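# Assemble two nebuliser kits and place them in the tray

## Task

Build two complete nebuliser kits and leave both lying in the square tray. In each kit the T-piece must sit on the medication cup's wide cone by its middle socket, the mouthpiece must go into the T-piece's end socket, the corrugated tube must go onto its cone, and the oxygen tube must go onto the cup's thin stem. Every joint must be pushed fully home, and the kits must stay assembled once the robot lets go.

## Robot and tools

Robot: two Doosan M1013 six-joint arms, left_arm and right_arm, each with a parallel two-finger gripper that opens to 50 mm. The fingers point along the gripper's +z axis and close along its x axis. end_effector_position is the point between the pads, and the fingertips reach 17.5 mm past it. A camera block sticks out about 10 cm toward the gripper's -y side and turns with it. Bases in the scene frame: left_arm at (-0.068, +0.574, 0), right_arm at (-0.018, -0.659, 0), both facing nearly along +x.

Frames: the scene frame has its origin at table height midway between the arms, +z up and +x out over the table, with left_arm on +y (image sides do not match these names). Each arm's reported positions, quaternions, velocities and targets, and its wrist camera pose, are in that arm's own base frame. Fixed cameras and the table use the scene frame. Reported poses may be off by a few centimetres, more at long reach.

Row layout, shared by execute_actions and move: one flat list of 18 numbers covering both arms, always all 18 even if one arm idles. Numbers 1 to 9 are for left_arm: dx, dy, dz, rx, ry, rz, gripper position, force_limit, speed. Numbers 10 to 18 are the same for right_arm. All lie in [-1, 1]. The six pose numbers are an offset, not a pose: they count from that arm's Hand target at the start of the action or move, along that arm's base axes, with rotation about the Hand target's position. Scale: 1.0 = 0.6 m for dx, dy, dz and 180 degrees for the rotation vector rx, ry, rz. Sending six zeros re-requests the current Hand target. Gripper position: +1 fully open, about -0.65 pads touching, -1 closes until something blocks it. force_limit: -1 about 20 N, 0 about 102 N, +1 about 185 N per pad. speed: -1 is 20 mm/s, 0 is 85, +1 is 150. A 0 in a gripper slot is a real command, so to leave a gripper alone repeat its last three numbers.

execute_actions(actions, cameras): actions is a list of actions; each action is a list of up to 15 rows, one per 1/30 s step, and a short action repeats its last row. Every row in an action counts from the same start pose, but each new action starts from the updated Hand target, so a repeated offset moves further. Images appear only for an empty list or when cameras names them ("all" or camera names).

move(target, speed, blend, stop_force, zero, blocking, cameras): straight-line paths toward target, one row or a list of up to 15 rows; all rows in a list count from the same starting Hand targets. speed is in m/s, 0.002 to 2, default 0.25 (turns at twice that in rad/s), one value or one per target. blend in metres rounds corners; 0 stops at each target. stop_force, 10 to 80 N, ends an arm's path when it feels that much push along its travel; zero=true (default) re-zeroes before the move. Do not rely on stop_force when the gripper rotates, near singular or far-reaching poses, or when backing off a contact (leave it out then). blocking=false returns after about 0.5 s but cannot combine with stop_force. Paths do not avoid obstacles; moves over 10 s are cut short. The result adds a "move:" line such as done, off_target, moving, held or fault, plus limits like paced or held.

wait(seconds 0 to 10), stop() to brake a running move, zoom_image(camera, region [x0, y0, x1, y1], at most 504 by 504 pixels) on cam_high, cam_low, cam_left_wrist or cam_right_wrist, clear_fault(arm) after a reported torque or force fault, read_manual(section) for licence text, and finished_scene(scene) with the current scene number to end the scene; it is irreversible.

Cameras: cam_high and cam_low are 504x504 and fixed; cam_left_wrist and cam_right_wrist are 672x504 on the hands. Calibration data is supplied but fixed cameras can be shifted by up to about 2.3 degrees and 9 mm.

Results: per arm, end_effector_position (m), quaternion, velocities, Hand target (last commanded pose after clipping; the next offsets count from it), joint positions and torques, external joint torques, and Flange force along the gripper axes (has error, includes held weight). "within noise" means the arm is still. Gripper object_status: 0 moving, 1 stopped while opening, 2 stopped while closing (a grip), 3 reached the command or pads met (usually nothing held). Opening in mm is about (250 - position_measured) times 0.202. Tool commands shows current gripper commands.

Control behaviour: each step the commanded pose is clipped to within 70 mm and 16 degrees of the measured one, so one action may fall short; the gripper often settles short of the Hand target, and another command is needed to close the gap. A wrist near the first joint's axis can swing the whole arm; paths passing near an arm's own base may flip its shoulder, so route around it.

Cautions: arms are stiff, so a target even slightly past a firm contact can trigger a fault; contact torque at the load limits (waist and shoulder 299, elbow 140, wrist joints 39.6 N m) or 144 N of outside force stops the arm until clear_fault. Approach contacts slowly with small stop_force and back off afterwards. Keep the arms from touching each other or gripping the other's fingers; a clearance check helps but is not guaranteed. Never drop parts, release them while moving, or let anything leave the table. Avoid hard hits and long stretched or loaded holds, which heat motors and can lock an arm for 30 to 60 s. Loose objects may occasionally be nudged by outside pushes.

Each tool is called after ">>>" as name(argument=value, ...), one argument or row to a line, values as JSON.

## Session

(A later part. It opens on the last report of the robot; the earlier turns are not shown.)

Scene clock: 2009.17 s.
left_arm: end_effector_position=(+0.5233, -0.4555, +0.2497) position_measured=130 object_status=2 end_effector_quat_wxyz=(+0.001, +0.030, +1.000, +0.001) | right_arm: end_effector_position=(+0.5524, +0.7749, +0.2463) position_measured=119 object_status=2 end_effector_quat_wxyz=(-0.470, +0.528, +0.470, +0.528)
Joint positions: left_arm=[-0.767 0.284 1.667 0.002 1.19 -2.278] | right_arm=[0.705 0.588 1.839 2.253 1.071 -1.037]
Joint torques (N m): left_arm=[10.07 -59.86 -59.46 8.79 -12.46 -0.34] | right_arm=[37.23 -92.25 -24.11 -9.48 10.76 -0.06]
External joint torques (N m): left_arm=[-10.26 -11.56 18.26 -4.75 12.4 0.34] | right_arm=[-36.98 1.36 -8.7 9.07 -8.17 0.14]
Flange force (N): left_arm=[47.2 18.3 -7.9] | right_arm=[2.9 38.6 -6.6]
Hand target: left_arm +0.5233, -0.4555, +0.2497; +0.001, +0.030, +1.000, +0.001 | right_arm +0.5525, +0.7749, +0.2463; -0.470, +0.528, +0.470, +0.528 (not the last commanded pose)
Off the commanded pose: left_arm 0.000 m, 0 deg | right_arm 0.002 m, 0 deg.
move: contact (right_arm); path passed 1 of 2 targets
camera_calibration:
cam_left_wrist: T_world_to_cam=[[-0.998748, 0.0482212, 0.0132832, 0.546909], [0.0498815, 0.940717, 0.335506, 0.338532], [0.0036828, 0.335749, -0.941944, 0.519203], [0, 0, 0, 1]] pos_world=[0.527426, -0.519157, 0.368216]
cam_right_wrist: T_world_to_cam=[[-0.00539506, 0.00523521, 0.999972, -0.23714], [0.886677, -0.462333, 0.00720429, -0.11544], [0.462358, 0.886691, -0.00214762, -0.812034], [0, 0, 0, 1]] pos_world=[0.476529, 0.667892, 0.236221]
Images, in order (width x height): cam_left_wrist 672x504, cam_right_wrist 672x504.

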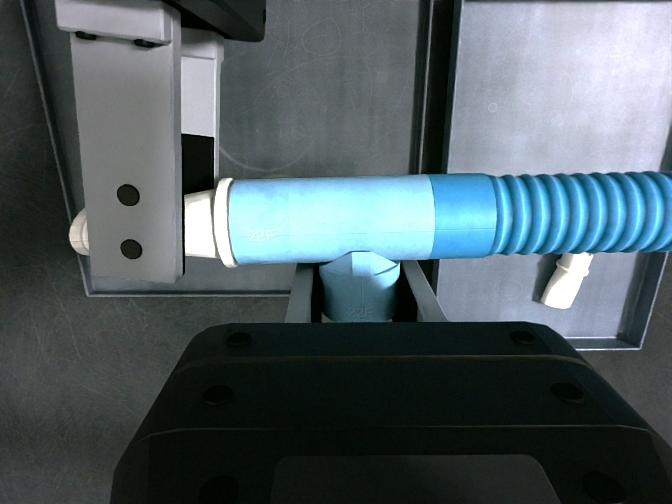

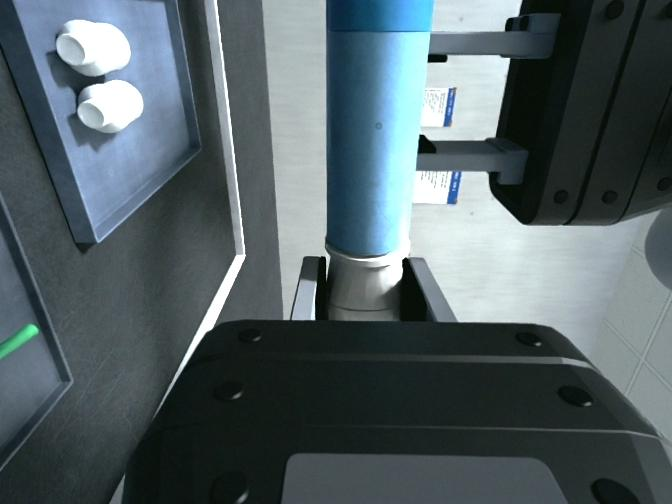

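>>> move(
  target=[0,0,0,0,0,0,-1,-0.5,-0.5,-0.0067,0,0,0,0,0,-1,-0.5,-0.5],
  speed=0.012,
  stop_force=35,
  cameras=["cam_left_wrist","cam_right_wrist"],
)

>>> zoom_image(
  camera="cam_left_wrist",
  region=[180, 160, 280, 280],
)

>>> zoom_image(
  camera="cam_right_wrist",
  region=[300, 200, 440, 320],
)

Scene clock: 2015.23 s.
left_arm: end_effector_position=(+0.5233, -0.4555, +0.2497) position_measured=130 object_status=2 end_effector_quat_wxyz=(+0.001, +0.030, +1.000, +0.001) | right_arm: end_effector_position=(+0.5484, +0.7749, +0.2463) position_measured=119 object_status=2 end_effector_quat_wxyz=(-0.470, +0.528, +0.470, +0.528)
Joint positions: left_arm=[-0.767 0.284 1.667 0.002 1.19 -2.278] | right_arm=[0.708 0.585 1.845 2.258 1.071 -1.041]
Joint torques (N m): left_arm=[18.58 -58.53 -68.42 11.79 -17.85 -0.91] | right_arm=[54.01 -92.29 -17.91 -14.17 13.67 0.02]
External joint torques (N m): left_arm=[-18.67 -12.99 27.26 -7.74 17.8 0.91] | right_arm=[-53.8 1.29 -14.81 13.76 -11.06 0.06]
Flange force (N): left_arm=[68.5 20.4 -8.0] | right_arm=[4.5 58.0 -7.1]
Hand target: left_arm +0.5233, -0.4555, +0.2497; +0.001, +0.030, +1.000, +0.001 | right_arm +0.5484, +0.7749, +0.2463; -0.470, +0.528, +0.470, +0.528
Off the commanded pose: left_arm 0.000 m, 0 deg | right_arm 0.000 m, 0 deg.
move: done
camera_calibration:
cam_left_wrist: T_world_to_cam=[[-0.998753, 0.04813, 0.0132446, 0.54688], [0.049783, 0.940753, 0.335418, 0.338669], [0.00368375, 0.335659, -0.941976, 0.519074], [0, 0, 0, 1]] pos_world=[0.527426, -0.519157, 0.368116]
cam_right_wrist: T_world_to_cam=[[-0.00526142, 0.00527946, 0.999972, -0.237254], [0.886678, -0.462334, 0.00710625, -0.11187], [0.462358, 0.88669, -0.00224865, -0.81016], [0, 0, 0, 1]] pos_world=[0.472529, 0.667892, 0.236221]
Images, in order (width x height): cam_left_wrist 672x504, cam_right_wrist 672x504.

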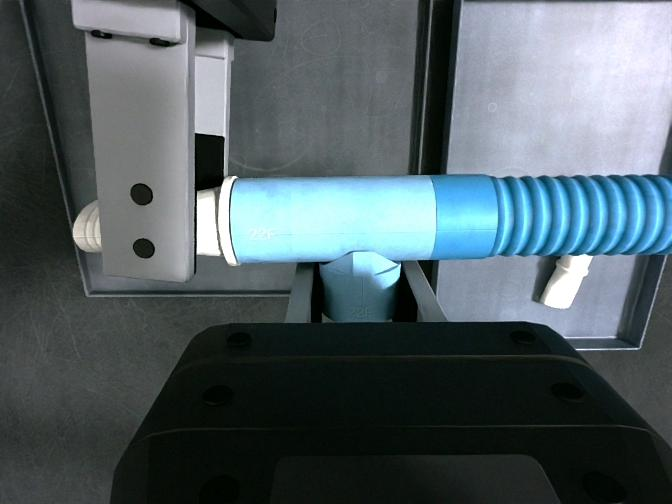

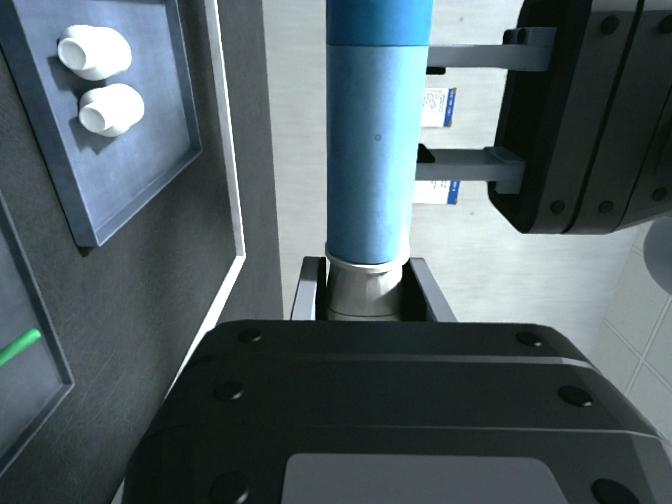

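Scaled by 4.200.

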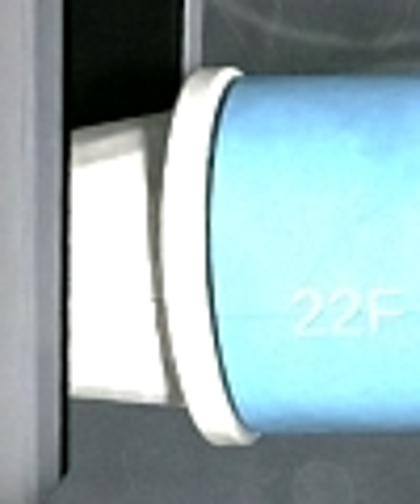

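Scaled by 3.600.

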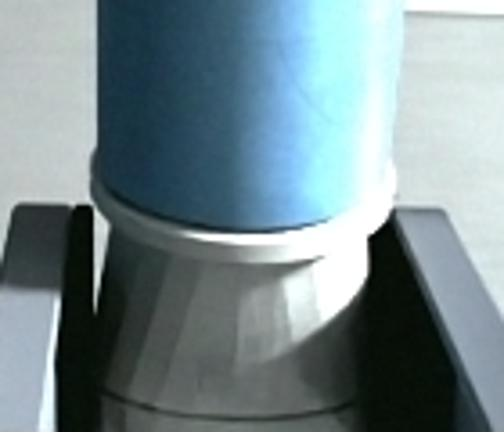

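>>> move(
  target=[
    [0,0,0,0,0,0,-1,-0.5,-0.5,0,0,0,0,0,0,1,-0.5,0],
    [0,0,0,0,0,0,-1,-0.5,-0.5,0,-0.1417,0,0,0,0,1,-0.5,0],
    [0,0,0,0,0,0,-1,-0.5,-0.5,-0.0973,-0.1415,-0.0018,0,0,0.0361,1,-0.5,0],
    [0,0,0,0,0,0,-1,-0.5,-0.5,-0.0973,0.0027,-0.0018,0,0,0.0361,1,-0.5,0],
    [0,0,0,0,0,0,-1,-0.5,-0.5,-0.0973,0.0027,-0.0018,0,0,0.0361,-1,-1,-0.8],
    [0,0,0,0,0,0,-1,-0.5,-0.5,-0.0973,0.0027,-0.0018,0,0,0.0361,-0.98,-0.2,-0.8],
  ],
  speed=[0.1,0.2,0.25,0.15,0.1,0.1],
  blend=[0,0.02,0.02,0,0,0],
  cameras=["cam_left_wrist"],
)

Scene clock: 2043.80 s.
left_arm: end_effector_position=(+0.5233, -0.4555, +0.2497) position_measured=130 object_status=2 end_effector_quat_wxyz=(+0.001, +0.030, +1.000, +0.001) | right_arm: end_effector_position=(+0.4901, +0.7766, +0.2452) position_measured=130 object_status=2 end_effector_quat_wxyz=(+0.499, -0.501, -0.499, -0.501)
Joint positions: left_arm=[-0.767 0.284 1.667 0.002 1.19 -2.278] | right_arm=[0.732 0.566 1.885 2.18 1.129 -1.02]
Joint torques (N m): left_arm=[-4.17 -73.53 -45.83 2.65 -0.01 -0.01] | right_arm=[-3.85 -75.07 -27.79 -0.43 0.35 0]
External joint torques (N m): left_arm=[4 2.29 4.76 1.37 -0.04 0.01] | right_arm=[3.88 -13.9 -4.49 0.32 2.24 0.07]
Flange force (N): left_arm=[1.1 8.2 6.8] | right_arm=[17.3 -7.9 -1.7]
Hand target: left_arm +0.5233, -0.4555, +0.2497; +0.001, +0.030, +1.000, +0.001 | right_arm +0.4901, +0.7765, +0.2452; +0.499, -0.501, -0.499, -0.501
Off the commanded pose: left_arm 0.000 m, 0 deg | right_arm 0.000 m, 0 deg.
move: done
camera_calibration:
cam_left_wrist: T_world_to_cam=[[-0.998748, 0.0482199, 0.0132832, 0.54691], [0.0498802, 0.940705, 0.335538, 0.338549], [0.00368405, 0.335781, -0.941933, 0.519121], [0, 0, 0, 1]] pos_world=[0.527426, -0.519157, 0.368116]
Images, in order (width x height): cam_left_wrist 672x504.

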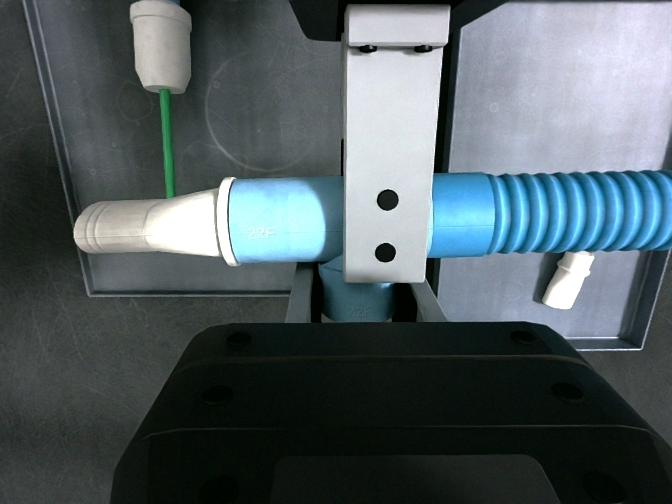

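>>> move(
  target=[
    [0,0,0,0,0,0,1,-0.3,0,0,0,0,0,0,0,-0.98,-0.2,-0.8],
    [0,0,0.1172,0,0,0,1,-0.3,0,0,0,0,0,0,0,-0.98,-0.2,-0.8],
    [0.0023,0.4238,-0.1662,0,0,0.015,0.69,-0.3,0,0,0,0,0,0,0,-0.98,-0.2,-0.8],
  ],
  speed=[0.1,0.2,0.3],
  blend=[0,0.03,0],
  cameras=["cam_left_wrist","cam_right_wrist"],
)

>>> zoom_image(
  camera="cam_left_wrist",
  region=[220, 130, 520, 330],
)

Scene clock: 2076.37 s.
left_arm: end_effector_position=(+0.5247, -0.2012, +0.1499) position_measured=50 object_status=3 end_effector_quat_wxyz=(+0.001, +0.007, +1.000, +0.001) | right_arm: end_effector_position=(+0.4901, +0.7765, +0.2452) position_measured=130 object_status=2 end_effector_quat_wxyz=(+0.499, -0.501, -0.499, -0.501)
Joint positions: left_arm=[-0.429 0.169 2.018 0.002 0.953 -1.987] | right_arm=[0.732 0.566 1.885 2.18 1.129 -1.02]
Joint torques (N m): left_arm=[-1.99 -51.16 -36.36 3.28 0.17 0] | right_arm=[-3.55 -82.47 -30.99 0.35 2.72 0.02]
External joint torques (N m): left_arm=[1.93 -3.26 0.21 0.25 -0.21 -0.01] | right_arm=[3.76 -6.35 -1.2 -0.46 -0.14 0.06]
Flange force (N): left_arm=[3.5 4.9 -2.8] | right_arm=[9.1 -6.2 0.8]
Hand target: left_arm +0.5247, -0.2012, +0.1499; +0.001, +0.007, +1.000, +0.001 | right_arm +0.4901, +0.7765, +0.2452; +0.499, -0.501, -0.499, -0.501
Off the commanded pose: left_arm 0.000 m, 0 deg | right_arm 0.000 m, 0 deg.
move: done
camera_calibration:
cam_left_wrist: T_world_to_cam=[[-0.999911, 0.00107095, 0.0133135, 0.528467], [0.00547555, 0.942037, 0.335463, 0.156282], [-0.0121825, 0.335506, -0.941959, 0.348082], [0, 0, 0, 1]] pos_world=[0.531804, -0.264573, 0.268416]
cam_right_wrist: T_world_to_cam=[[-0.00582403, 0.00464928, 0.999972, -0.235705], [0.933313, -0.358994, 0.0071049, -0.162464], [0.359017, 0.933328, -0.00224844, -0.770128], [0, 0, 0, 1]] pos_world=[0.426746, 0.661555, 0.235121]
Images, in order (width x height): cam_left_wrist 672x504, cam_right_wrist 672x504.

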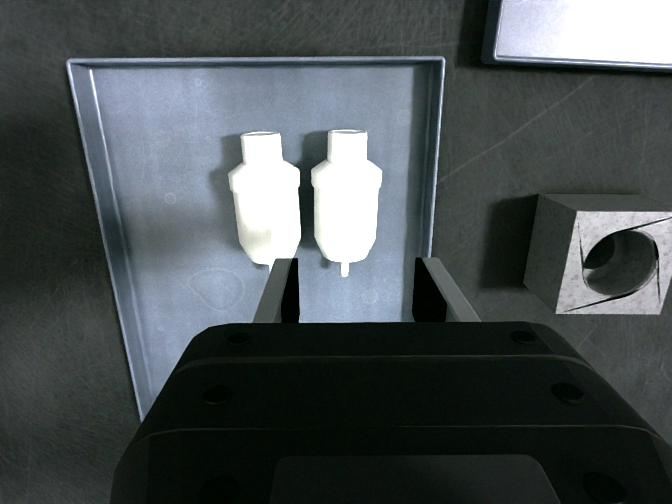

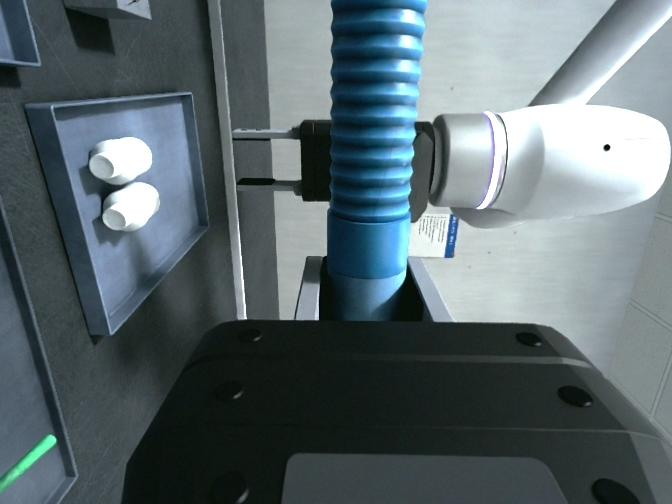

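Scaled by 1.680.

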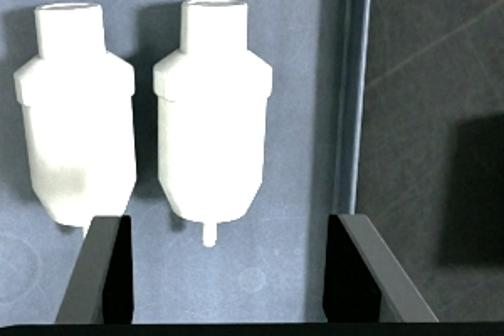

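>>> move(
  target=[
    [-0.001,0.0012,-0.1415,0,0,0,0.69,-0.3,0,0,0,0,0,0,0,-0.98,-0.2,-0.8],
    [-0.001,0.0012,-0.2107,0,0,0,0.69,-0.3,0,0,0,0,0,0,0,-0.98,-0.2,-0.8],
    [-0.001,0.0012,-0.2107,0,0,0,-1,-0.3,-0.5,0,0,0,0,0,0,-0.98,-0.2,-0.8],
    [-0.001,0.0012,-0.05,0,0,0,-1,-0.3,-0.5,0,0,0,0,0,0,-0.98,-0.2,-0.8],
    [0.001,-0.3063,0.1588,0.0156,0,-0.0056,-1,-0.3,-0.5,0,0,0,0,0,0,-0.98,-0.2,-0.8],
  ],
  speed=[0.2,0.06,0.1,0.2,0.25],
  blend=[0.01,0,0,0.03,0],
  cameras=["cam_left_wrist","cam_low","cam_high"],
)

>>> zoom_image(
  camera="cam_left_wrist",
  region=[250, 40, 450, 300],
)

>>> zoom_image(
  camera="cam_low",
  region=[340, 190, 464, 270],
)

Scene clock: 2138.60 s.
left_arm: end_effector_position=(+0.5253, -0.3850, +0.2452) position_measured=68 object_status=2 end_effector_quat_wxyz=(+0.001, +0.015, +1.000, +0.025) | right_arm: end_effector_position=(+0.4901, +0.7765, +0.2452) position_measured=130 object_status=2 end_effector_quat_wxyz=(+0.499, -0.501, -0.499, -0.501)
Joint positions: left_arm=[-0.703 0.236 1.74 0.043 1.197 -2.259] | right_arm=[0.732 0.566 1.885 2.18 1.129 -1.02]
Joint torques (N m): left_arm=[-2.05 -62.09 -40.76 3.79 0.24 -0.05] | right_arm=[-3.27 -82.55 -30.96 0.34 2.73 0.06]
External joint torques (N m): left_arm=[1.91 -3.72 0.11 0.3 -0.19 0.05] | right_arm=[3.63 -6.78 -1.45 -0.47 -0.13 0.01]
Flange force (N): left_arm=[2.9 5.9 -1.6] | right_arm=[9.7 -6.0 0.7]
Hand target: left_arm +0.5253, -0.3850, +0.2452; +0.001, +0.015, +1.000, +0.025 | right_arm +0.4901, +0.7765, +0.2452; +0.499, -0.501, -0.499, -0.501
Off the commanded pose: left_arm 0.000 m, 0 deg | right_arm 0.000 m, 0 deg.
move: done
camera_calibration:
cam_left_wrist: T_world_to_cam=[[-0.999745, 0.0179242, 0.0137472, 0.534324], [0.0218127, 0.924202, 0.381281, 0.270711], [-0.00587104, 0.381484, -0.924357, 0.509538], [0, 0, 0, 1]] pos_world=[0.531274, -0.45415, 0.360432]
Images, in order (width x height): cam_high 504x504, cam_low 504x504, cam_left_wrist 672x504.

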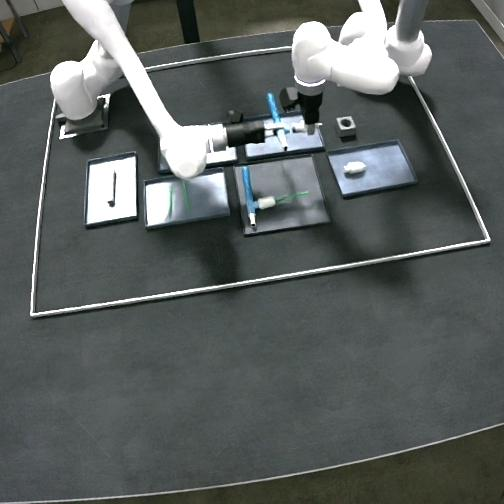

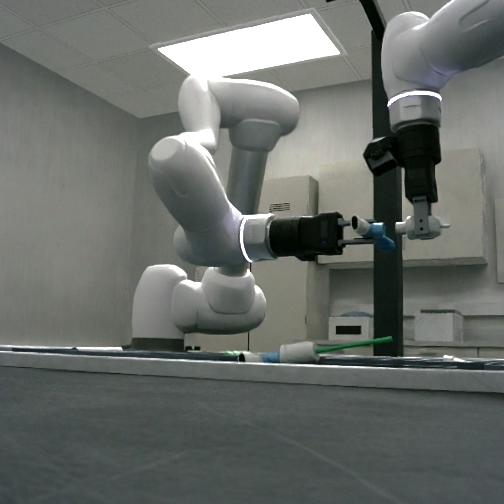

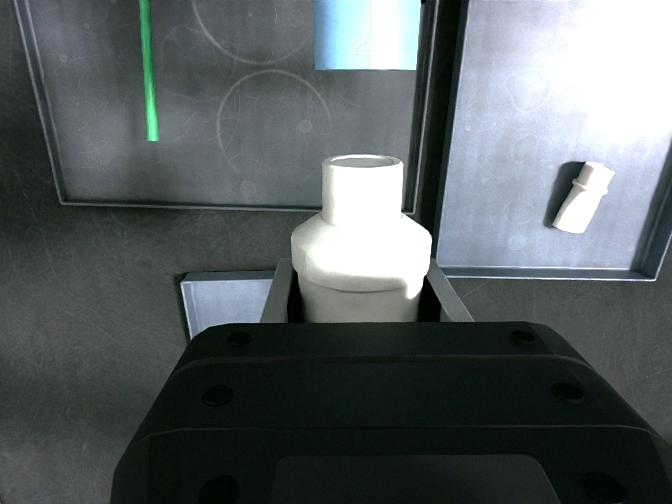

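Scaled by 1.938.

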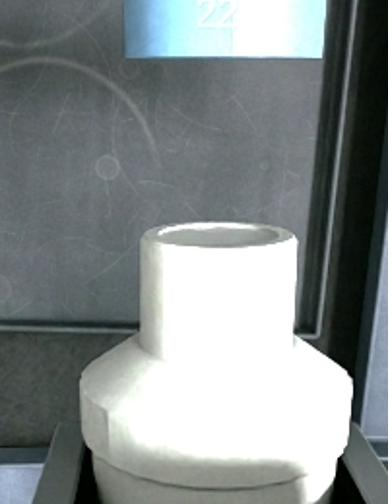

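Scaled by 4.065.

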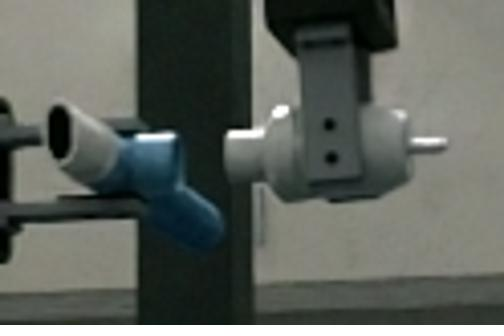

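>>> move(
  target=[
    [-0.0006,-0.02,0,0,0,0,-1,-0.3,-0.5,0,0,0,0,0,0,-0.98,-0.2,-0.8],
    [-0.002,-0.0642,0,0,0,0,-1,-0.3,-0.5,0,0,0,0,0,0,-0.98,-0.2,-0.8],
  ],
  speed=[0.05,0.025],
  stop_force=35,
  cameras=["cam_left_wrist","cam_low"],
)

>>> zoom_image(
  camera="cam_left_wrist",
  region=[250, 80, 450, 280],
)

Scene clock: 2169.73 s.
left_arm: end_effector_position=(+0.5241, -0.4227, +0.2451) position_measured=68 object_status=2 end_effector_quat_wxyz=(+0.001, +0.015, +1.000, +0.025) | right_arm: end_effector_position=(+0.4901, +0.7765, +0.2452) position_measured=130 object_status=2 end_effector_quat_wxyz=(+0.499, -0.501, -0.499, -0.501)
Joint positions: left_arm=[-0.747 0.27 1.695 0.041 1.21 -2.302] | right_arm=[0.732 0.566 1.885 2.18 1.129 -1.02]
Joint torques (N m): left_arm=[-27 -68.66 -57.79 -5.78 -7.47 0.07] | right_arm=[14.45 -73.03 -39.89 -0.13 0.11 0.04]
External joint torques (N m): left_arm=[26.88 -1.05 16.87 9.91 7.52 -0.07] | right_arm=[-14.13 -15.51 7.68 0 2.47 0.03]
Flange force (N): left_arm=[-1.1 48.9 7.8] | right_arm=[15.9 -9.2 -40.8]
Hand target: left_arm +0.5241, -0.4227, +0.2451; +0.001, +0.015, +1.000, +0.025 (not the last commanded pose) | right_arm +0.4901, +0.7765, +0.2452; +0.499, -0.501, -0.499, -0.501
Off the commanded pose: left_arm 0.001 m, 0 deg | right_arm 0.000 m, 0 deg.
move: contact (left_arm); path passed 1 of 2 targets
camera_calibration:
cam_left_wrist: T_world_to_cam=[[-0.999741, 0.0179317, 0.0139824, 0.533723], [0.0219132, 0.923961, 0.38186, 0.305424], [-0.00607174, 0.382067, -0.924115, 0.524202], [0, 0, 0, 1]] pos_world=[0.530075, -0.492051, 0.360331]
Images, in order (width x height): cam_low 504x504, cam_left_wrist 672x504.

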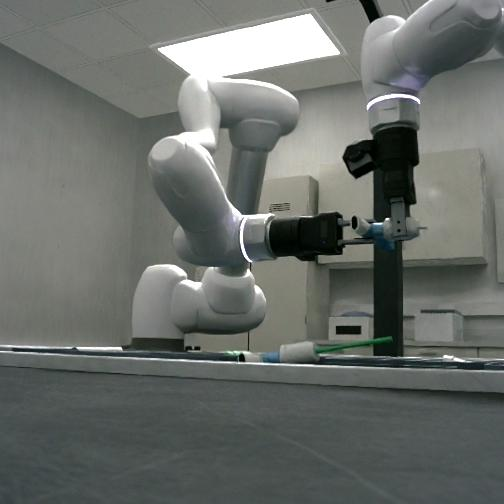

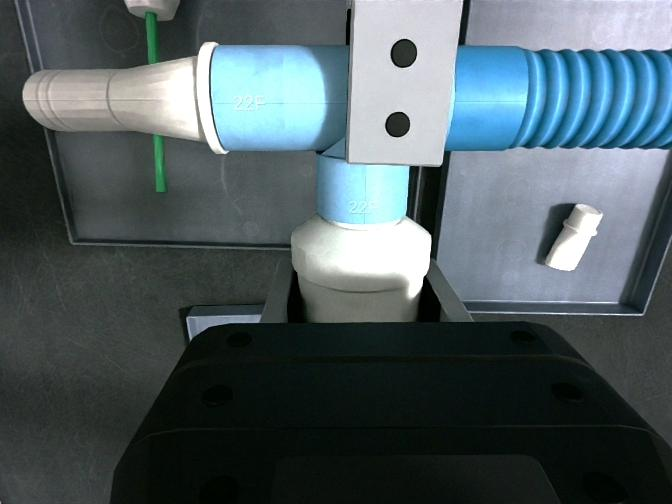

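Scaled by 2.520.

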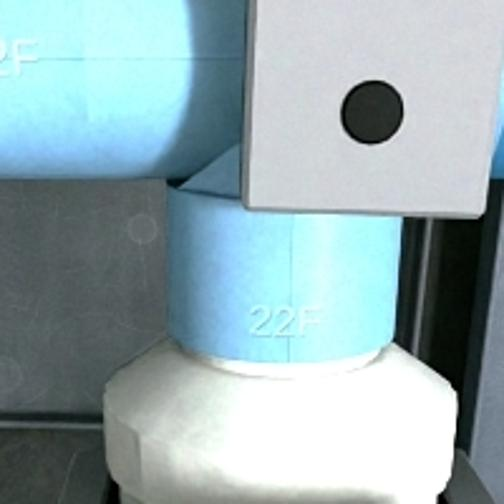

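>>> move(
  target=[
    [-0.0001,-0.0017,0,0.0014,0.0444,0,-1,-0.3,-0.5,0,0,0,0,0,0,-0.98,-0.2,-0.8],
    [-0.0001,-0.0028,0,-0.0014,-0.0444,0,-1,-0.3,-0.5,0,0,0,0,0,0,-0.98,-0.2,-0.8],
    [-0.0001,-0.0028,0,0,0,0,-1,-0.3,-0.5,0,0,0,0,0,0,-0.98,-0.2,-0.8],
  ],
  speed=0.12,
  cameras=["cam_left_wrist"],
)

>>> zoom_image(
  camera="cam_left_wrist",
  region=[250, 80, 450, 280],
)

Scene clock: 2196.53 s.
left_arm: end_effector_position=(+0.5240, -0.4244, +0.2451) position_measured=68 object_status=2 end_effector_quat_wxyz=(+0.001, +0.015, +1.000, +0.025) | right_arm: end_effector_position=(+0.4900, +0.7765, +0.2452) position_measured=130 object_status=2 end_effector_quat_wxyz=(+0.499, -0.501, -0.499, -0.501)
Joint positions: left_arm=[-0.749 0.271 1.693 0.041 1.21 -2.304] | right_arm=[0.732 0.566 1.885 2.18 1.129 -1.02]
Joint torques (N m): left_arm=[-21.02 -69.05 -54.05 -4.33 -4.05 0.07] | right_arm=[9.47 -73.47 -36.87 -1 -0.39 -1.63]
External joint torques (N m): left_arm=[20.88 -0.75 13.17 8.45 4.1 -0.06] | right_arm=[-9.44 -15.66 4.72 0.9 2.98 1.7]
Flange force (N): left_arm=[-0.3 38.4 9.3] | right_arm=[18.3 -8.8 -31.0]
Hand target: left_arm +0.5240, -0.4244, +0.2451; +0.001, +0.015, +1.000, +0.025 | right_arm +0.4901, +0.7765, +0.2452; +0.499, -0.501, -0.499, -0.501
Off the commanded pose: left_arm 0.000 m, 0 deg | right_arm 0.000 m, 0 deg.
move: done
camera_calibration:
cam_left_wrist: T_world_to_cam=[[-0.999742, 0.0179704, 0.0138902, 0.533704], [0.0219137, 0.92396, 0.381862, 0.306903], [-0.00597175, 0.382067, -0.924115, 0.52476], [0, 0, 0, 1]] pos_world=[0.529974, -0.493651, 0.360331]
Images, in order (width x height): cam_left_wrist 672x504.

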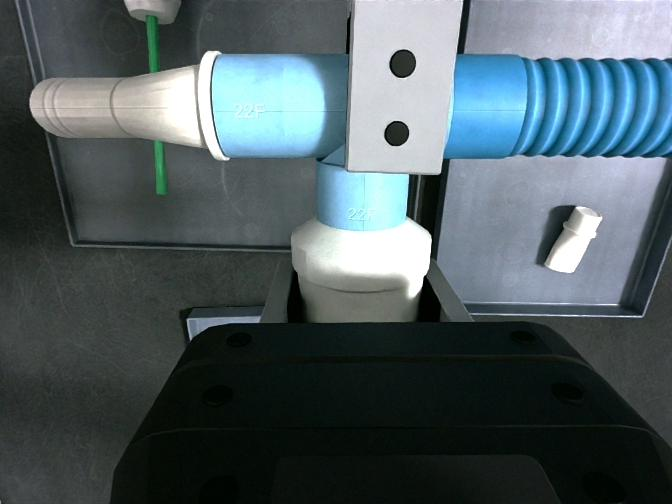

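Scaled by 2.520.

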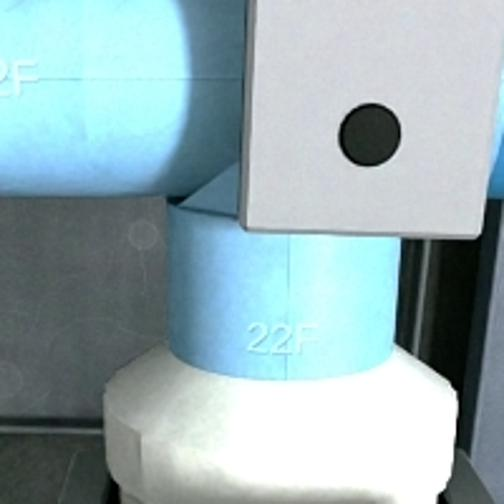

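>>> zoom_image(
  camera="cam_left_wrist",
  region=[290, 180, 430, 280],
)

Scaled by 3.600.

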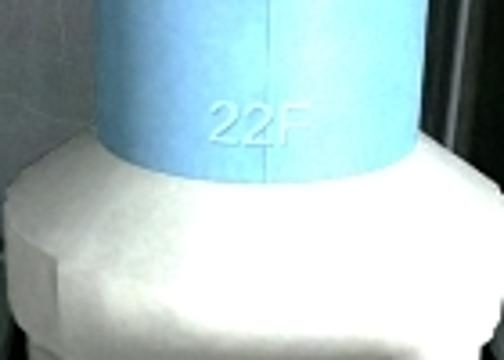

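>>> move(
  target=[
    [0,0,0,0,0,0,1,-0.3,0,0,0,0,0,0,0,-0.98,-0.2,-0.8],
    [0,0,0.1082,0,0,0,1,-0.3,0,0,0,0,0,0,0,-0.98,-0.2,-0.8],
    [0.01,0.1757,0.2248,-0.0156,0,0,1,-0.3,0,0,0,0,0,0,0,-0.98,-0.2,-0.8],
    [0.01,0.1757,0.2248,-0.0156,0,0,1,-0.3,0,-0.4002,0.2558,-0.1837,0,0,0,-0.98,-0.2,-0.8],
    [0.0655,-0.6872,0.2248,-0.0121,-0.0124,0.5065,1,-0.3,0,-0.4002,0.2558,-0.1837,0,0,0,-0.98,-0.2,-0.8],
    [0.0655,-0.6872,-0.1585,-0.0121,-0.0124,0.5065,0.2,-0.3,0,-0.4002,0.2558,-0.1837,0,0,0,-0.98,-0.2,-0.8],
  ],
  speed=[0.1,0.2,0.25,0.25,0.4,0.25],
  blend=[0,0.02,0,0,0.03,0],
  cameras=["cam_left_wrist"],
)

>>> zoom_image(
  camera="cam_left_wrist",
  region=[200, 60, 500, 330],
)

Scene clock: 2240.67 s.
left_arm: end_effector_position=(+0.5633, -0.8367, +0.1500) position_measured=123 object_status=3 end_effector_quat_wxyz=(+0.000, +0.704, -0.711, -0.001) | right_arm: end_effector_position=(+0.2499, +0.9300, +0.1350) position_measured=130 object_status=2 end_effector_quat_wxyz=(+0.499, -0.501, -0.499, -0.501)
Joint positions: left_arm=[-1.012 0.845 0.949 -0.001 1.351 -4.144] | right_arm=[1.149 0.717 1.904 2.668 1.099 -1.342]
Joint torques (N m): left_arm=[-1.89 -116.96 -43.13 4.05 0.16 -0.01] | right_arm=[-3.48 -88.67 -25.05 -0.78 3.16 0.02]
External joint torques (N m): left_arm=[1.37 -6.72 -0.1 0.3 -0.2 0.01] | right_arm=[4.22 -6.05 -0.71 -0.52 -0.22 0.06]
Flange force (N): left_arm=[-11.4 6.2 -2.7] | right_arm=[9.4 -6.1 -0.8]
Hand target: left_arm +0.5633, -0.8367, +0.1500; +0.000, +0.704, -0.711, -0.001 | right_arm +0.2499, +0.9300, +0.1350; +0.499, -0.501, -0.499, -0.501
Off the commanded pose: left_arm 0.000 m, 0 deg | right_arm 0.000 m, 0 deg.
move: done
camera_calibration:
cam_left_wrist: T_world_to_cam=[[0.00222194, -0.999913, 0.0129733, -0.834194], [-0.94176, 0.00227029, 0.336279, 0.501893], [-0.336279, -0.0129649, -0.941673, 0.452777], [0, 0, 0, 1]] pos_world=[0.626775, -0.829391, 0.268415]
Images, in order (width x height): cam_left_wrist 672x504.

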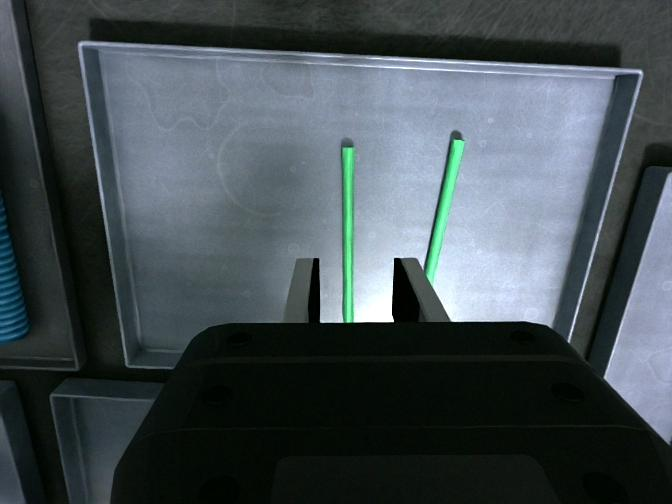

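Scaled by 1.680.

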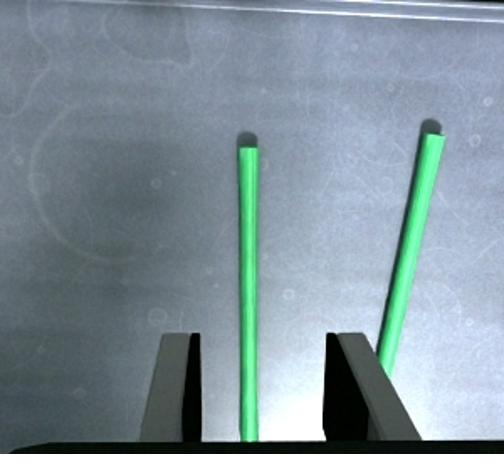

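>>> move(
  target=[
    [0,0,-0.2113,0,0,0,0.2,-0.3,0,0,0,0,0,0,0,-0.98,-0.2,-0.8],
    [0,0,-0.2113,0,0,0,-1,-0.5,-0.5,0,0,0,0,0,0,-0.98,-0.2,-0.8],
    [0,0,0.3833,0,0,0,-1,-0.5,-0.5,0,0,0,0,0,0,-0.98,-0.2,-0.8],
    [-0.0555,0.8628,0.3833,0,0,-0.5067,-1,-0.5,-0.5,0,0,0,0,0,0,-0.98,-0.2,-0.8],
  ],
  speed=[0.2,0.2,0.3,0.35],
  blend=[0,0,0.04,0],
)

>>> move(
  target=[
    [0,0,0,0,0,0,-1,-0.5,-0.5,0.4002,-0.2558,0.1837,0,0,0,-0.98,-0.2,-0.8],
    [-0.0042,-0.02,-0.2025,0,0,0,-1,-0.5,-0.5,0.4002,-0.2558,0.1837,0,0,0,-0.98,-0.2,-0.8],
  ],
  speed=[0.22,0.15],
  cameras=["cam_left_wrist","cam_low"],
)

>>> zoom_image(
  camera="cam_left_wrist",
  region=[290, 70, 430, 280],
)

>>> zoom_image(
  camera="cam_low",
  region=[410, 210, 460, 240],
)

Scene clock: 2270.97 s.
left_arm: end_effector_position=(+0.5300, -0.3191, +0.3800) position_measured=224 object_status=2 end_effector_quat_wxyz=(+0.001, +0.016, +1.000, +0.001) | right_arm: end_effector_position=(+0.2499, +0.9300, +0.1350) position_measured=130 object_status=2 end_effector_quat_wxyz=(+0.499, -0.501, -0.499, -0.501)
Joint positions: left_arm=[-0.599 0.109 1.639 0.003 1.393 -2.139] | right_arm=[1.149 0.717 1.904 2.668 1.099 -1.342]
Joint torques (N m): left_arm=[-1.9 -52.35 -43.61 3.97 0.14 -0.04] | right_arm=[-3.58 -88.84 -24.94 -0.81 3.18 0.01]
External joint torques (N m): left_arm=[1.88 -3.18 -0.09 0.32 -0.2 0.04] | right_arm=[3.92 -6.36 -1.02 -0.47 -0.22 0.06]
Flange force (N): left_arm=[2.6 5.1 -0.7] | right_arm=[9.8 -5.6 -0.6]
Hand target: left_arm +0.5300, -0.3190, +0.3800; +0.001, +0.016, +1.000, +0.001 | right_arm +0.2499, +0.9300, +0.1350; +0.499, -0.501, -0.499, -0.501
Off the commanded pose: left_arm 0.000 m, 0 deg | right_arm 0.000 m, 0 deg.
move: done

Scene clock: 2273.70 s.
left_arm: end_effector_position=(+0.5276, -0.3310, +0.2585) position_measured=224 object_status=2 end_effector_quat_wxyz=(+0.001, +0.016, +1.000, +0.001) | right_arm: end_effector_position=(+0.4901, +0.7765, +0.2452) position_measured=130 object_status=2 end_effector_quat_wxyz=(+0.499, -0.501, -0.499, -0.501)
Joint positions: left_arm=[-0.617 0.171 1.794 0.003 1.177 -2.158] | right_arm=[0.732 0.566 1.885 2.18 1.129 -1.02]
Joint torques (N m): left_arm=[-1.68 -56.07 -41.05 3.62 0.12 0.04] | right_arm=[-3.56 -82.43 -31.06 0.36 2.8 0]
External joint torques (N m): left_arm=[1.68 -3.36 0.12 0.4 -0.16 -0.04] | right_arm=[3.84 -6.59 -1.32 -0.48 -0.21 0.07]
Flange force (N): left_arm=[3.2 4.9 -1.7] | right_arm=[9.6 -6.2 0.9]
Hand target: left_arm +0.5275, -0.3310, +0.2585; +0.001, +0.016, +1.000, +0.001 | right_arm +0.4901, +0.7765, +0.2452; +0.499, -0.501, -0.499, -0.501
Off the commanded pose: left_arm 0.000 m, 0 deg | right_arm 0.000 m, 0 deg.
move: done
camera_calibration:
cam_left_wrist: T_world_to_cam=[[-0.999738, 0.0188495, 0.0129702, 0.535885], [0.0221143, 0.941503, 0.336279, 0.233036], [-0.00587282, 0.336477, -0.941673, 0.490861], [0, 0, 0, 1]] pos_world=[0.533474, -0.394669, 0.376915]
Images, in order (width x height): cam_low 504x504, cam_left_wrist 672x504.

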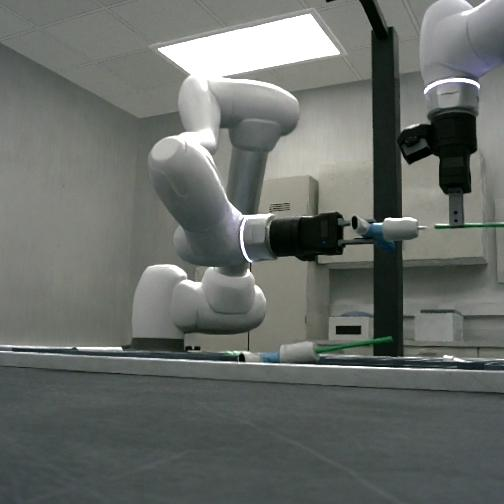

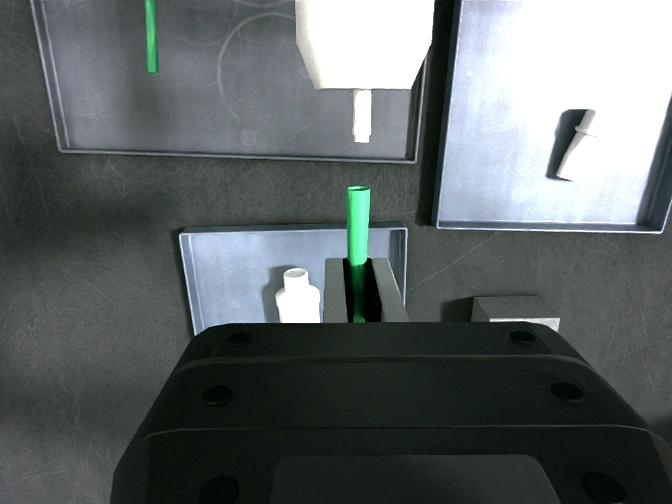

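Scaled by 2.400.

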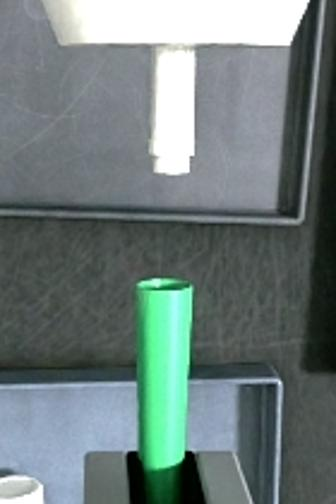

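Scaled by 10.080.

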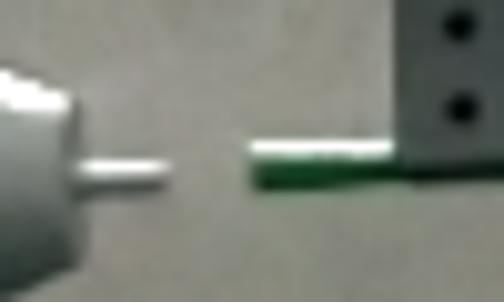

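>>> move(
  target=[
    [-0.0014,0,-0.0007,0,0,0,-1,-0.5,-0.5,0,0,0,0,0,0,-0.98,-0.2,-0.8],
    [-0.003,-0.0508,-0.0007,0,0,0,-1,-0.5,-0.5,0,0,0,0,0,0,-0.98,-0.2,-0.8],
  ],
  speed=[0.02,0.025],
  stop_force=30,
  cameras=["cam_left_wrist","cam_low"],
)

>>> zoom_image(
  camera="cam_left_wrist",
  region=[290, 150, 430, 290],
)

Scene clock: 2292.33 s.
left_arm: end_effector_position=(+0.5257, -0.3615, +0.2581) position_measured=224 object_status=2 end_effector_quat_wxyz=(+0.001, +0.016, +1.000, +0.001) | right_arm: end_effector_position=(+0.4901, +0.7765, +0.2452) position_measured=130 object_status=2 end_effector_quat_wxyz=(+0.499, -0.501, -0.499, -0.501)
Joint positions: left_arm=[-0.658 0.194 1.766 0.003 1.181 -2.199] | right_arm=[0.732 0.566 1.885 2.18 1.129 -1.02]
Joint torques (N m): left_arm=[-16.33 -56.7 -47.06 -2.33 -3.97 0.11] | right_arm=[7.22 -82.24 -39.48 0.98 2.93 0.04]
External joint torques (N m): left_arm=[16.2 -5.1 6.13 6.34 3.92 -0.11] | right_arm=[-6.84 -6.61 7.25 -1.12 -0.34 0.04]
Flange force (N): left_arm=[0.2 30.1 -3.0] | right_arm=[7.7 -7.8 -23.6]
Hand target: left_arm +0.5257, -0.3615, +0.2581; +0.001, +0.016, +1.000, +0.001 | right_arm +0.4901, +0.7765, +0.2452; +0.499, -0.501, -0.499, -0.501
Off the commanded pose: left_arm 0.000 m, 0 deg | right_arm 0.000 m, 0 deg.
move: done
camera_calibration:
cam_left_wrist: T_world_to_cam=[[-0.999738, 0.0188146, 0.0130639, 0.534613], [0.0221129, 0.941504, 0.336277, 0.261834], [-0.0059728, 0.336477, -0.941673, 0.500755], [0, 0, 0, 1]] pos_world=[0.531674, -0.425069, 0.376515]
Images, in order (width x height): cam_low 504x504, cam_left_wrist 672x504.

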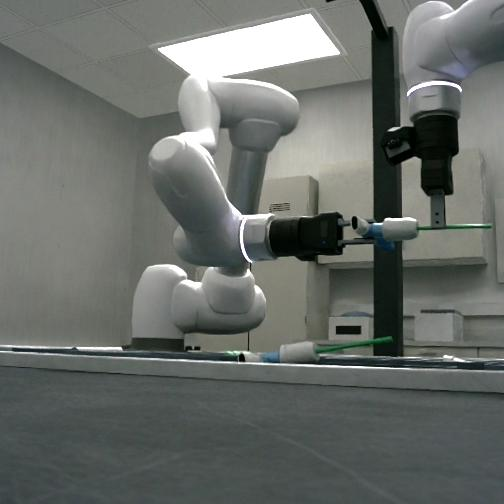

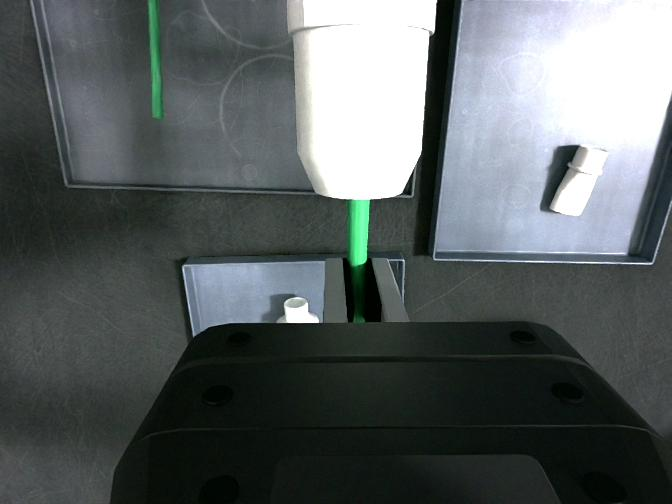

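Scaled by 3.600.

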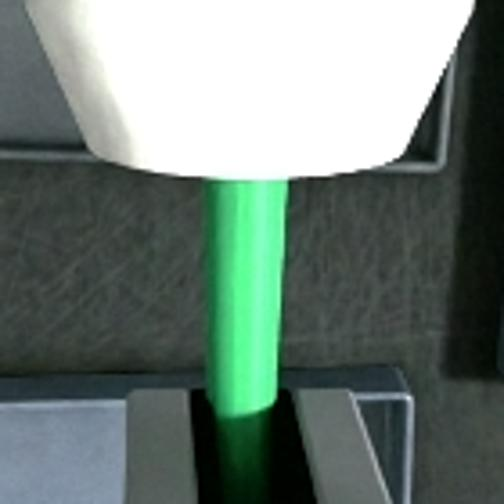

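>>> move(
  target=[-0.0001,-0.0042,0,0,0,0,-1,-0.5,-0.5,0,0,0,0,0,0,-0.98,-0.2,-0.8],
  speed=0.01,
  stop_force=40,
  cameras=["cam_left_wrist"],
)

>>> zoom_image(
  camera="cam_left_wrist",
  region=[290, 150, 430, 290],
)

Scene clock: 2298.07 s.
left_arm: end_effector_position=(+0.5257, -0.3631, +0.2580) position_measured=224 object_status=2 end_effector_quat_wxyz=(+0.001, +0.016, +1.000, +0.001) | right_arm: end_effector_position=(+0.4901, +0.7765, +0.2451) position_measured=130 object_status=2 end_effector_quat_wxyz=(+0.499, -0.501, -0.499, -0.501)
Joint positions: left_arm=[-0.66 0.196 1.764 0.003 1.181 -2.201] | right_arm=[0.732 0.566 1.885 2.18 1.129 -1.02]
Joint torques (N m): left_arm=[-42.18 -54.51 -60.69 -13.19 -12.26 0.17] | right_arm=[29.04 -79.42 -52.82 1.09 2.93 -0.02]
External joint torques (N m): left_arm=[42.06 -7.53 19.71 17.21 12.21 -0.17] | right_arm=[-28.94 -8.87 20.74 -1.2 -0.37 0.09]
Flange force (N): left_arm=[-1.5 77.1 -3.3] | right_arm=[7.0 -7.8 -69.1]
Hand target: left_arm +0.5257, -0.3631, +0.2580; +0.001, +0.016, +1.000, +0.001 (not the last commanded pose) | right_arm +0.4901, +0.7765, +0.2452; +0.499, -0.501, -0.499, -0.501
Off the commanded pose: left_arm 0.001 m, 0 deg | right_arm 0.000 m, 0 deg.
move: contact (left_arm)
camera_calibration:
cam_left_wrist: T_world_to_cam=[[-0.999738, 0.0188451, 0.0129761, 0.534693], [0.022114, 0.941397, 0.336576, 0.26331], [-0.00587284, 0.336775, -0.941567, 0.501267], [0, 0, 0, 1]] pos_world=[0.531674, -0.426769, 0.376414]
Images, in order (width x height): cam_left_wrist 672x504.

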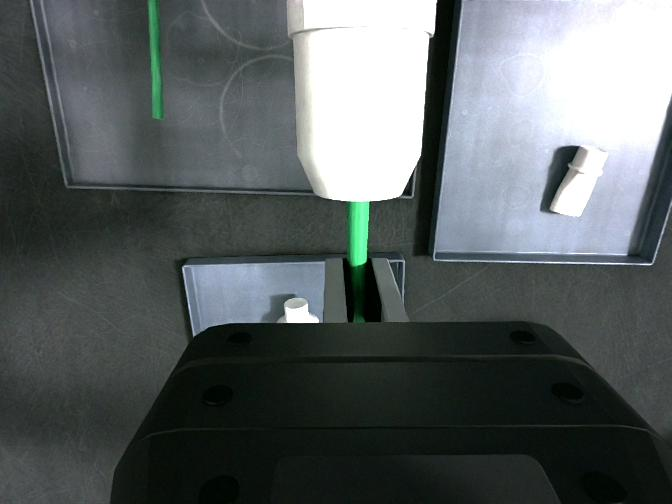

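Scaled by 3.600.

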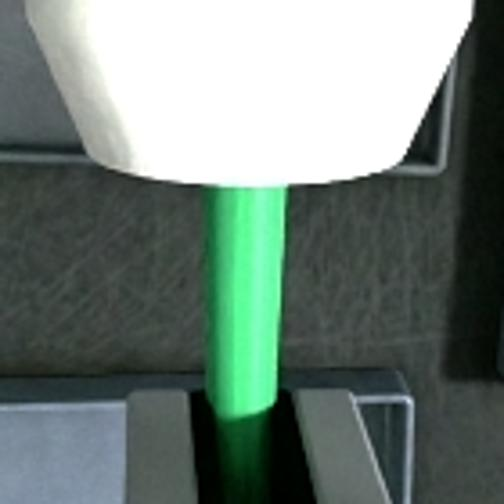

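>>> move(
  target=[
    [0,0,0,0,0,0,1,-0.3,0,0,0,0,0,0,0,-0.98,-0.2,-0.8],
    [0,0,0.0667,0,0,0,1,-0.3,0,0,0,0,0,0,0,-0.98,-0.2,-0.8],
    [-0.0028,-0.1022,0.0667,0,0,0,1,-0.3,0,0,0,0,0,0,0,-0.98,-0.2,-0.8],
    [-0.0028,-0.1022,-0.0142,0,0,0,1,-0.3,0,0,0,0,0,0,0,-0.98,-0.2,-0.8],
    [-0.0028,-0.1022,-0.0142,0,0,0,-1,-0.3,-0.5,0,0,0,0,0,0,-0.98,-0.2,-0.8],
  ],
  speed=[0.1,0.15,0.15,0.12,0.1],
  blend=[0,0.01,0,0,0],
)

Scene clock: 2335.80 s.
left_arm: end_effector_position=(+0.5241, -0.4244, +0.2495) position_measured=68 object_status=2 end_effector_quat_wxyz=(+0.001, +0.016, +1.000, +0.001) | right_arm: end_effector_position=(+0.4901, +0.7765, +0.2452) position_measured=130 object_status=2 end_effector_quat_wxyz=(+0.499, -0.501, -0.499, -0.501)
Joint positions: left_arm=[-0.733 0.255 1.706 0.003 1.181 -2.274] | right_arm=[0.732 0.566 1.885 2.18 1.129 -1.02]
Joint torques (N m): left_arm=[-1.57 -64.15 -41.49 4.04 -0.01 -0.09] | right_arm=[-2.98 -82.44 -30.44 0.05 2.88 0]
External joint torques (N m): left_arm=[1.45 -4.18 0.44 0 -0.05 0.09] | right_arm=[3.4 -5.99 -1.69 -0.19 -0.3 0.08]
Flange force (N): left_arm=[4.2 6.1 -2.0] | right_arm=[8.8 -5.1 1.8]
Hand target: left_arm +0.5240, -0.4244, +0.2495; +0.001, +0.016, +1.000, +0.001 | right_arm +0.4901, +0.7765, +0.2452; +0.499, -0.501, -0.499, -0.501
Off the commanded pose: left_arm 0.000 m, 0 deg | right_arm 0.000 m, 0 deg.
move: done

>>> move(
  target=[
    [0,0,0,0,0,0,-1,-0.3,-0.5,0,0,0,0,0,0,1,0.2,0],
    [0,0,0,0,0,0,-1,-0.3,-0.5,0,-0.2,0,0,0,0,1,0.2,0],
    [0.035,0,-0.05,0,0,-0.5,-1,-0.3,-0.5,-0.1168,-0.6275,0.1413,0,0,0,1,0.2,0],
    [0.0783,-0.0053,-0.2158,0,0,-0.9995,-1,-0.3,-0.5,-0.1168,-0.6275,0.1413,0,0,0,1,0.2,0],
  ],
  speed=[0.1,0.2,0.35,0.35],
  blend=[0,0.02,0.02,0],
)

>>> move(
  target=[0,0,-0.1,-0.0554,0.0038,-0.0115,-1,-0.3,-0.5,0,0,0,0,0,0,1,0.2,0],
  speed=0.15,
  cameras=["cam_high","cam_low","cam_left_wrist"],
)

>>> zoom_image(
  camera="cam_high",
  region=[220, 140, 350, 250],
)

Scene clock: 2371.17 s.
left_arm: end_effector_position=(+0.5710, -0.4276, +0.1200) position_measured=68 object_status=2 end_effector_quat_wxyz=(+0.001, +1.000, -0.015, -0.001) | right_arm: end_effector_position=(+0.4200, +0.4000, +0.3300) position_measured=3 object_status=3 end_effector_quat_wxyz=(+0.499, -0.501, -0.499, -0.501)
Joint positions: left_arm=[-0.69 0.411 1.748 -0.004 0.982 0.913] | right_arm=[0.176 0.135 2.334 1.712 1.46 -0.905]
Joint torques (N m): left_arm=[-1.77 -75.28 -37.14 3.37 0.27 0] | right_arm=[-3.49 -40.81 -29.46 1.89 2.48 -0.02]
External joint torques (N m): left_arm=[1.64 -4.65 0.35 0.33 -0.23 0] | right_arm=[3.58 -4.52 -1.31 -0.4 -0.09 0.09]
Flange force (N): left_arm=[-4.5 -6.0 -3.6] | right_arm=[9.2 -5.2 6.5]
Hand target: left_arm +0.5710, -0.4276, +0.1200; +0.001, +1.000, -0.015, -0.001 | right_arm +0.4200, +0.4000, +0.3300; +0.499, -0.501, -0.499, -0.501
Off the commanded pose: left_arm 0.000 m, 0 deg | right_arm 0.000 m, 0 deg.
move: done

Scene clock: 2372.13 s.
left_arm: end_effector_position=(+0.5710, -0.4276, +0.0600) position_measured=68 object_status=2 end_effector_quat_wxyz=(+0.088, +0.996, -0.033, -0.006) | right_arm: end_effector_position=(+0.4200, +0.4000, +0.3300) position_measured=3 object_status=3 end_effector_quat_wxyz=(+0.499, -0.501, -0.499, -0.501)
Joint positions: left_arm=[-0.629 0.443 1.844 -0.218 0.777 1.157] | right_arm=[0.176 0.135 2.334 1.712 1.46 -0.905]
Joint torques (N m): left_arm=[-1.79 -75.4 -33.36 2.57 0.03 0.07] | right_arm=[-3.66 -40.4 -29.38 1.89 2.49 -0.01]
External joint torques (N m): left_arm=[1.67 -3.82 0.4 0.36 -0.2 -0.08] | right_arm=[3.51 -4.6 -1.31 -0.38 -0.11 0.08]
Flange force (N): left_arm=[-3.8 -3.9 -4.6] | right_arm=[9.3 -5.3 6.4]
Hand target: left_arm +0.5710, -0.4276, +0.0600; +0.088, +0.996, -0.033, -0.006 | right_arm +0.4200, +0.4000, +0.3300; +0.499, -0.501, -0.499, -0.501
Off the commanded pose: left_arm 0.000 m, 0 deg | right_arm 0.000 m, 0 deg.
move: done
camera_calibration:
cam_left_wrist: T_world_to_cam=[[0.998639, -0.0516782, 0.00700637, -0.58719], [-0.0483704, -0.867627, 0.494857, -0.353259], [-0.0194945, -0.494523, -0.868946, -0.0152267], [0, 0, 0, 1]] pos_world=[0.569007, -0.344372, 0.165696]
Images, in order (width x height): cam_high 504x504, cam_low 504x504, cam_left_wrist 672x504.

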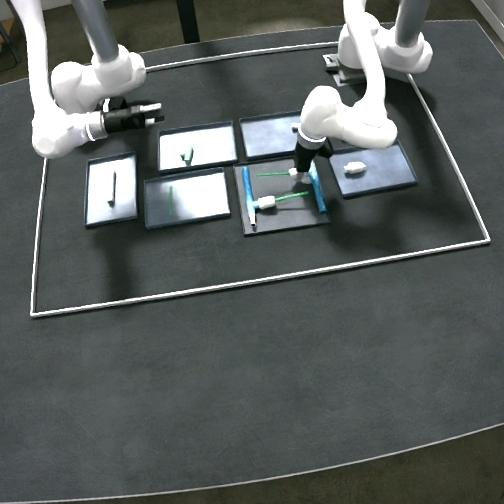

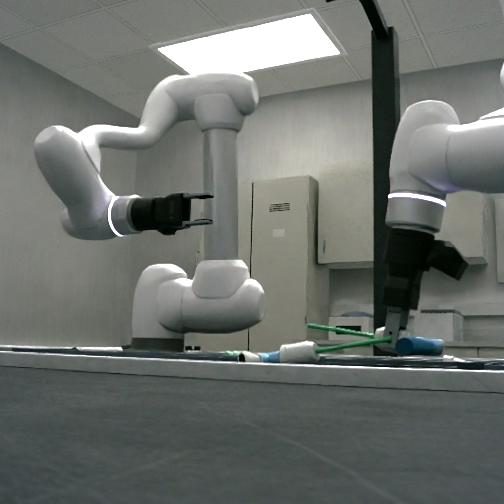

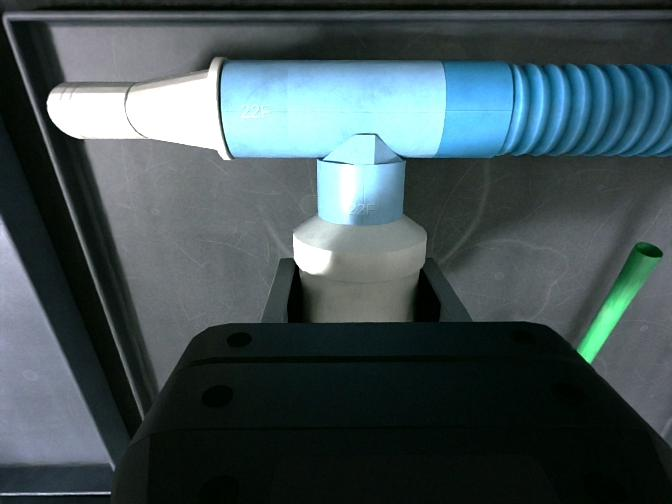

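Scaled by 3.877.

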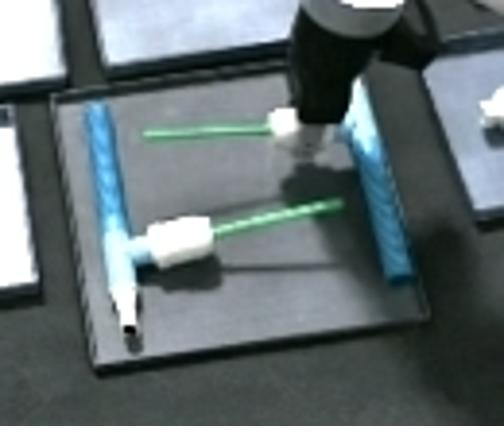

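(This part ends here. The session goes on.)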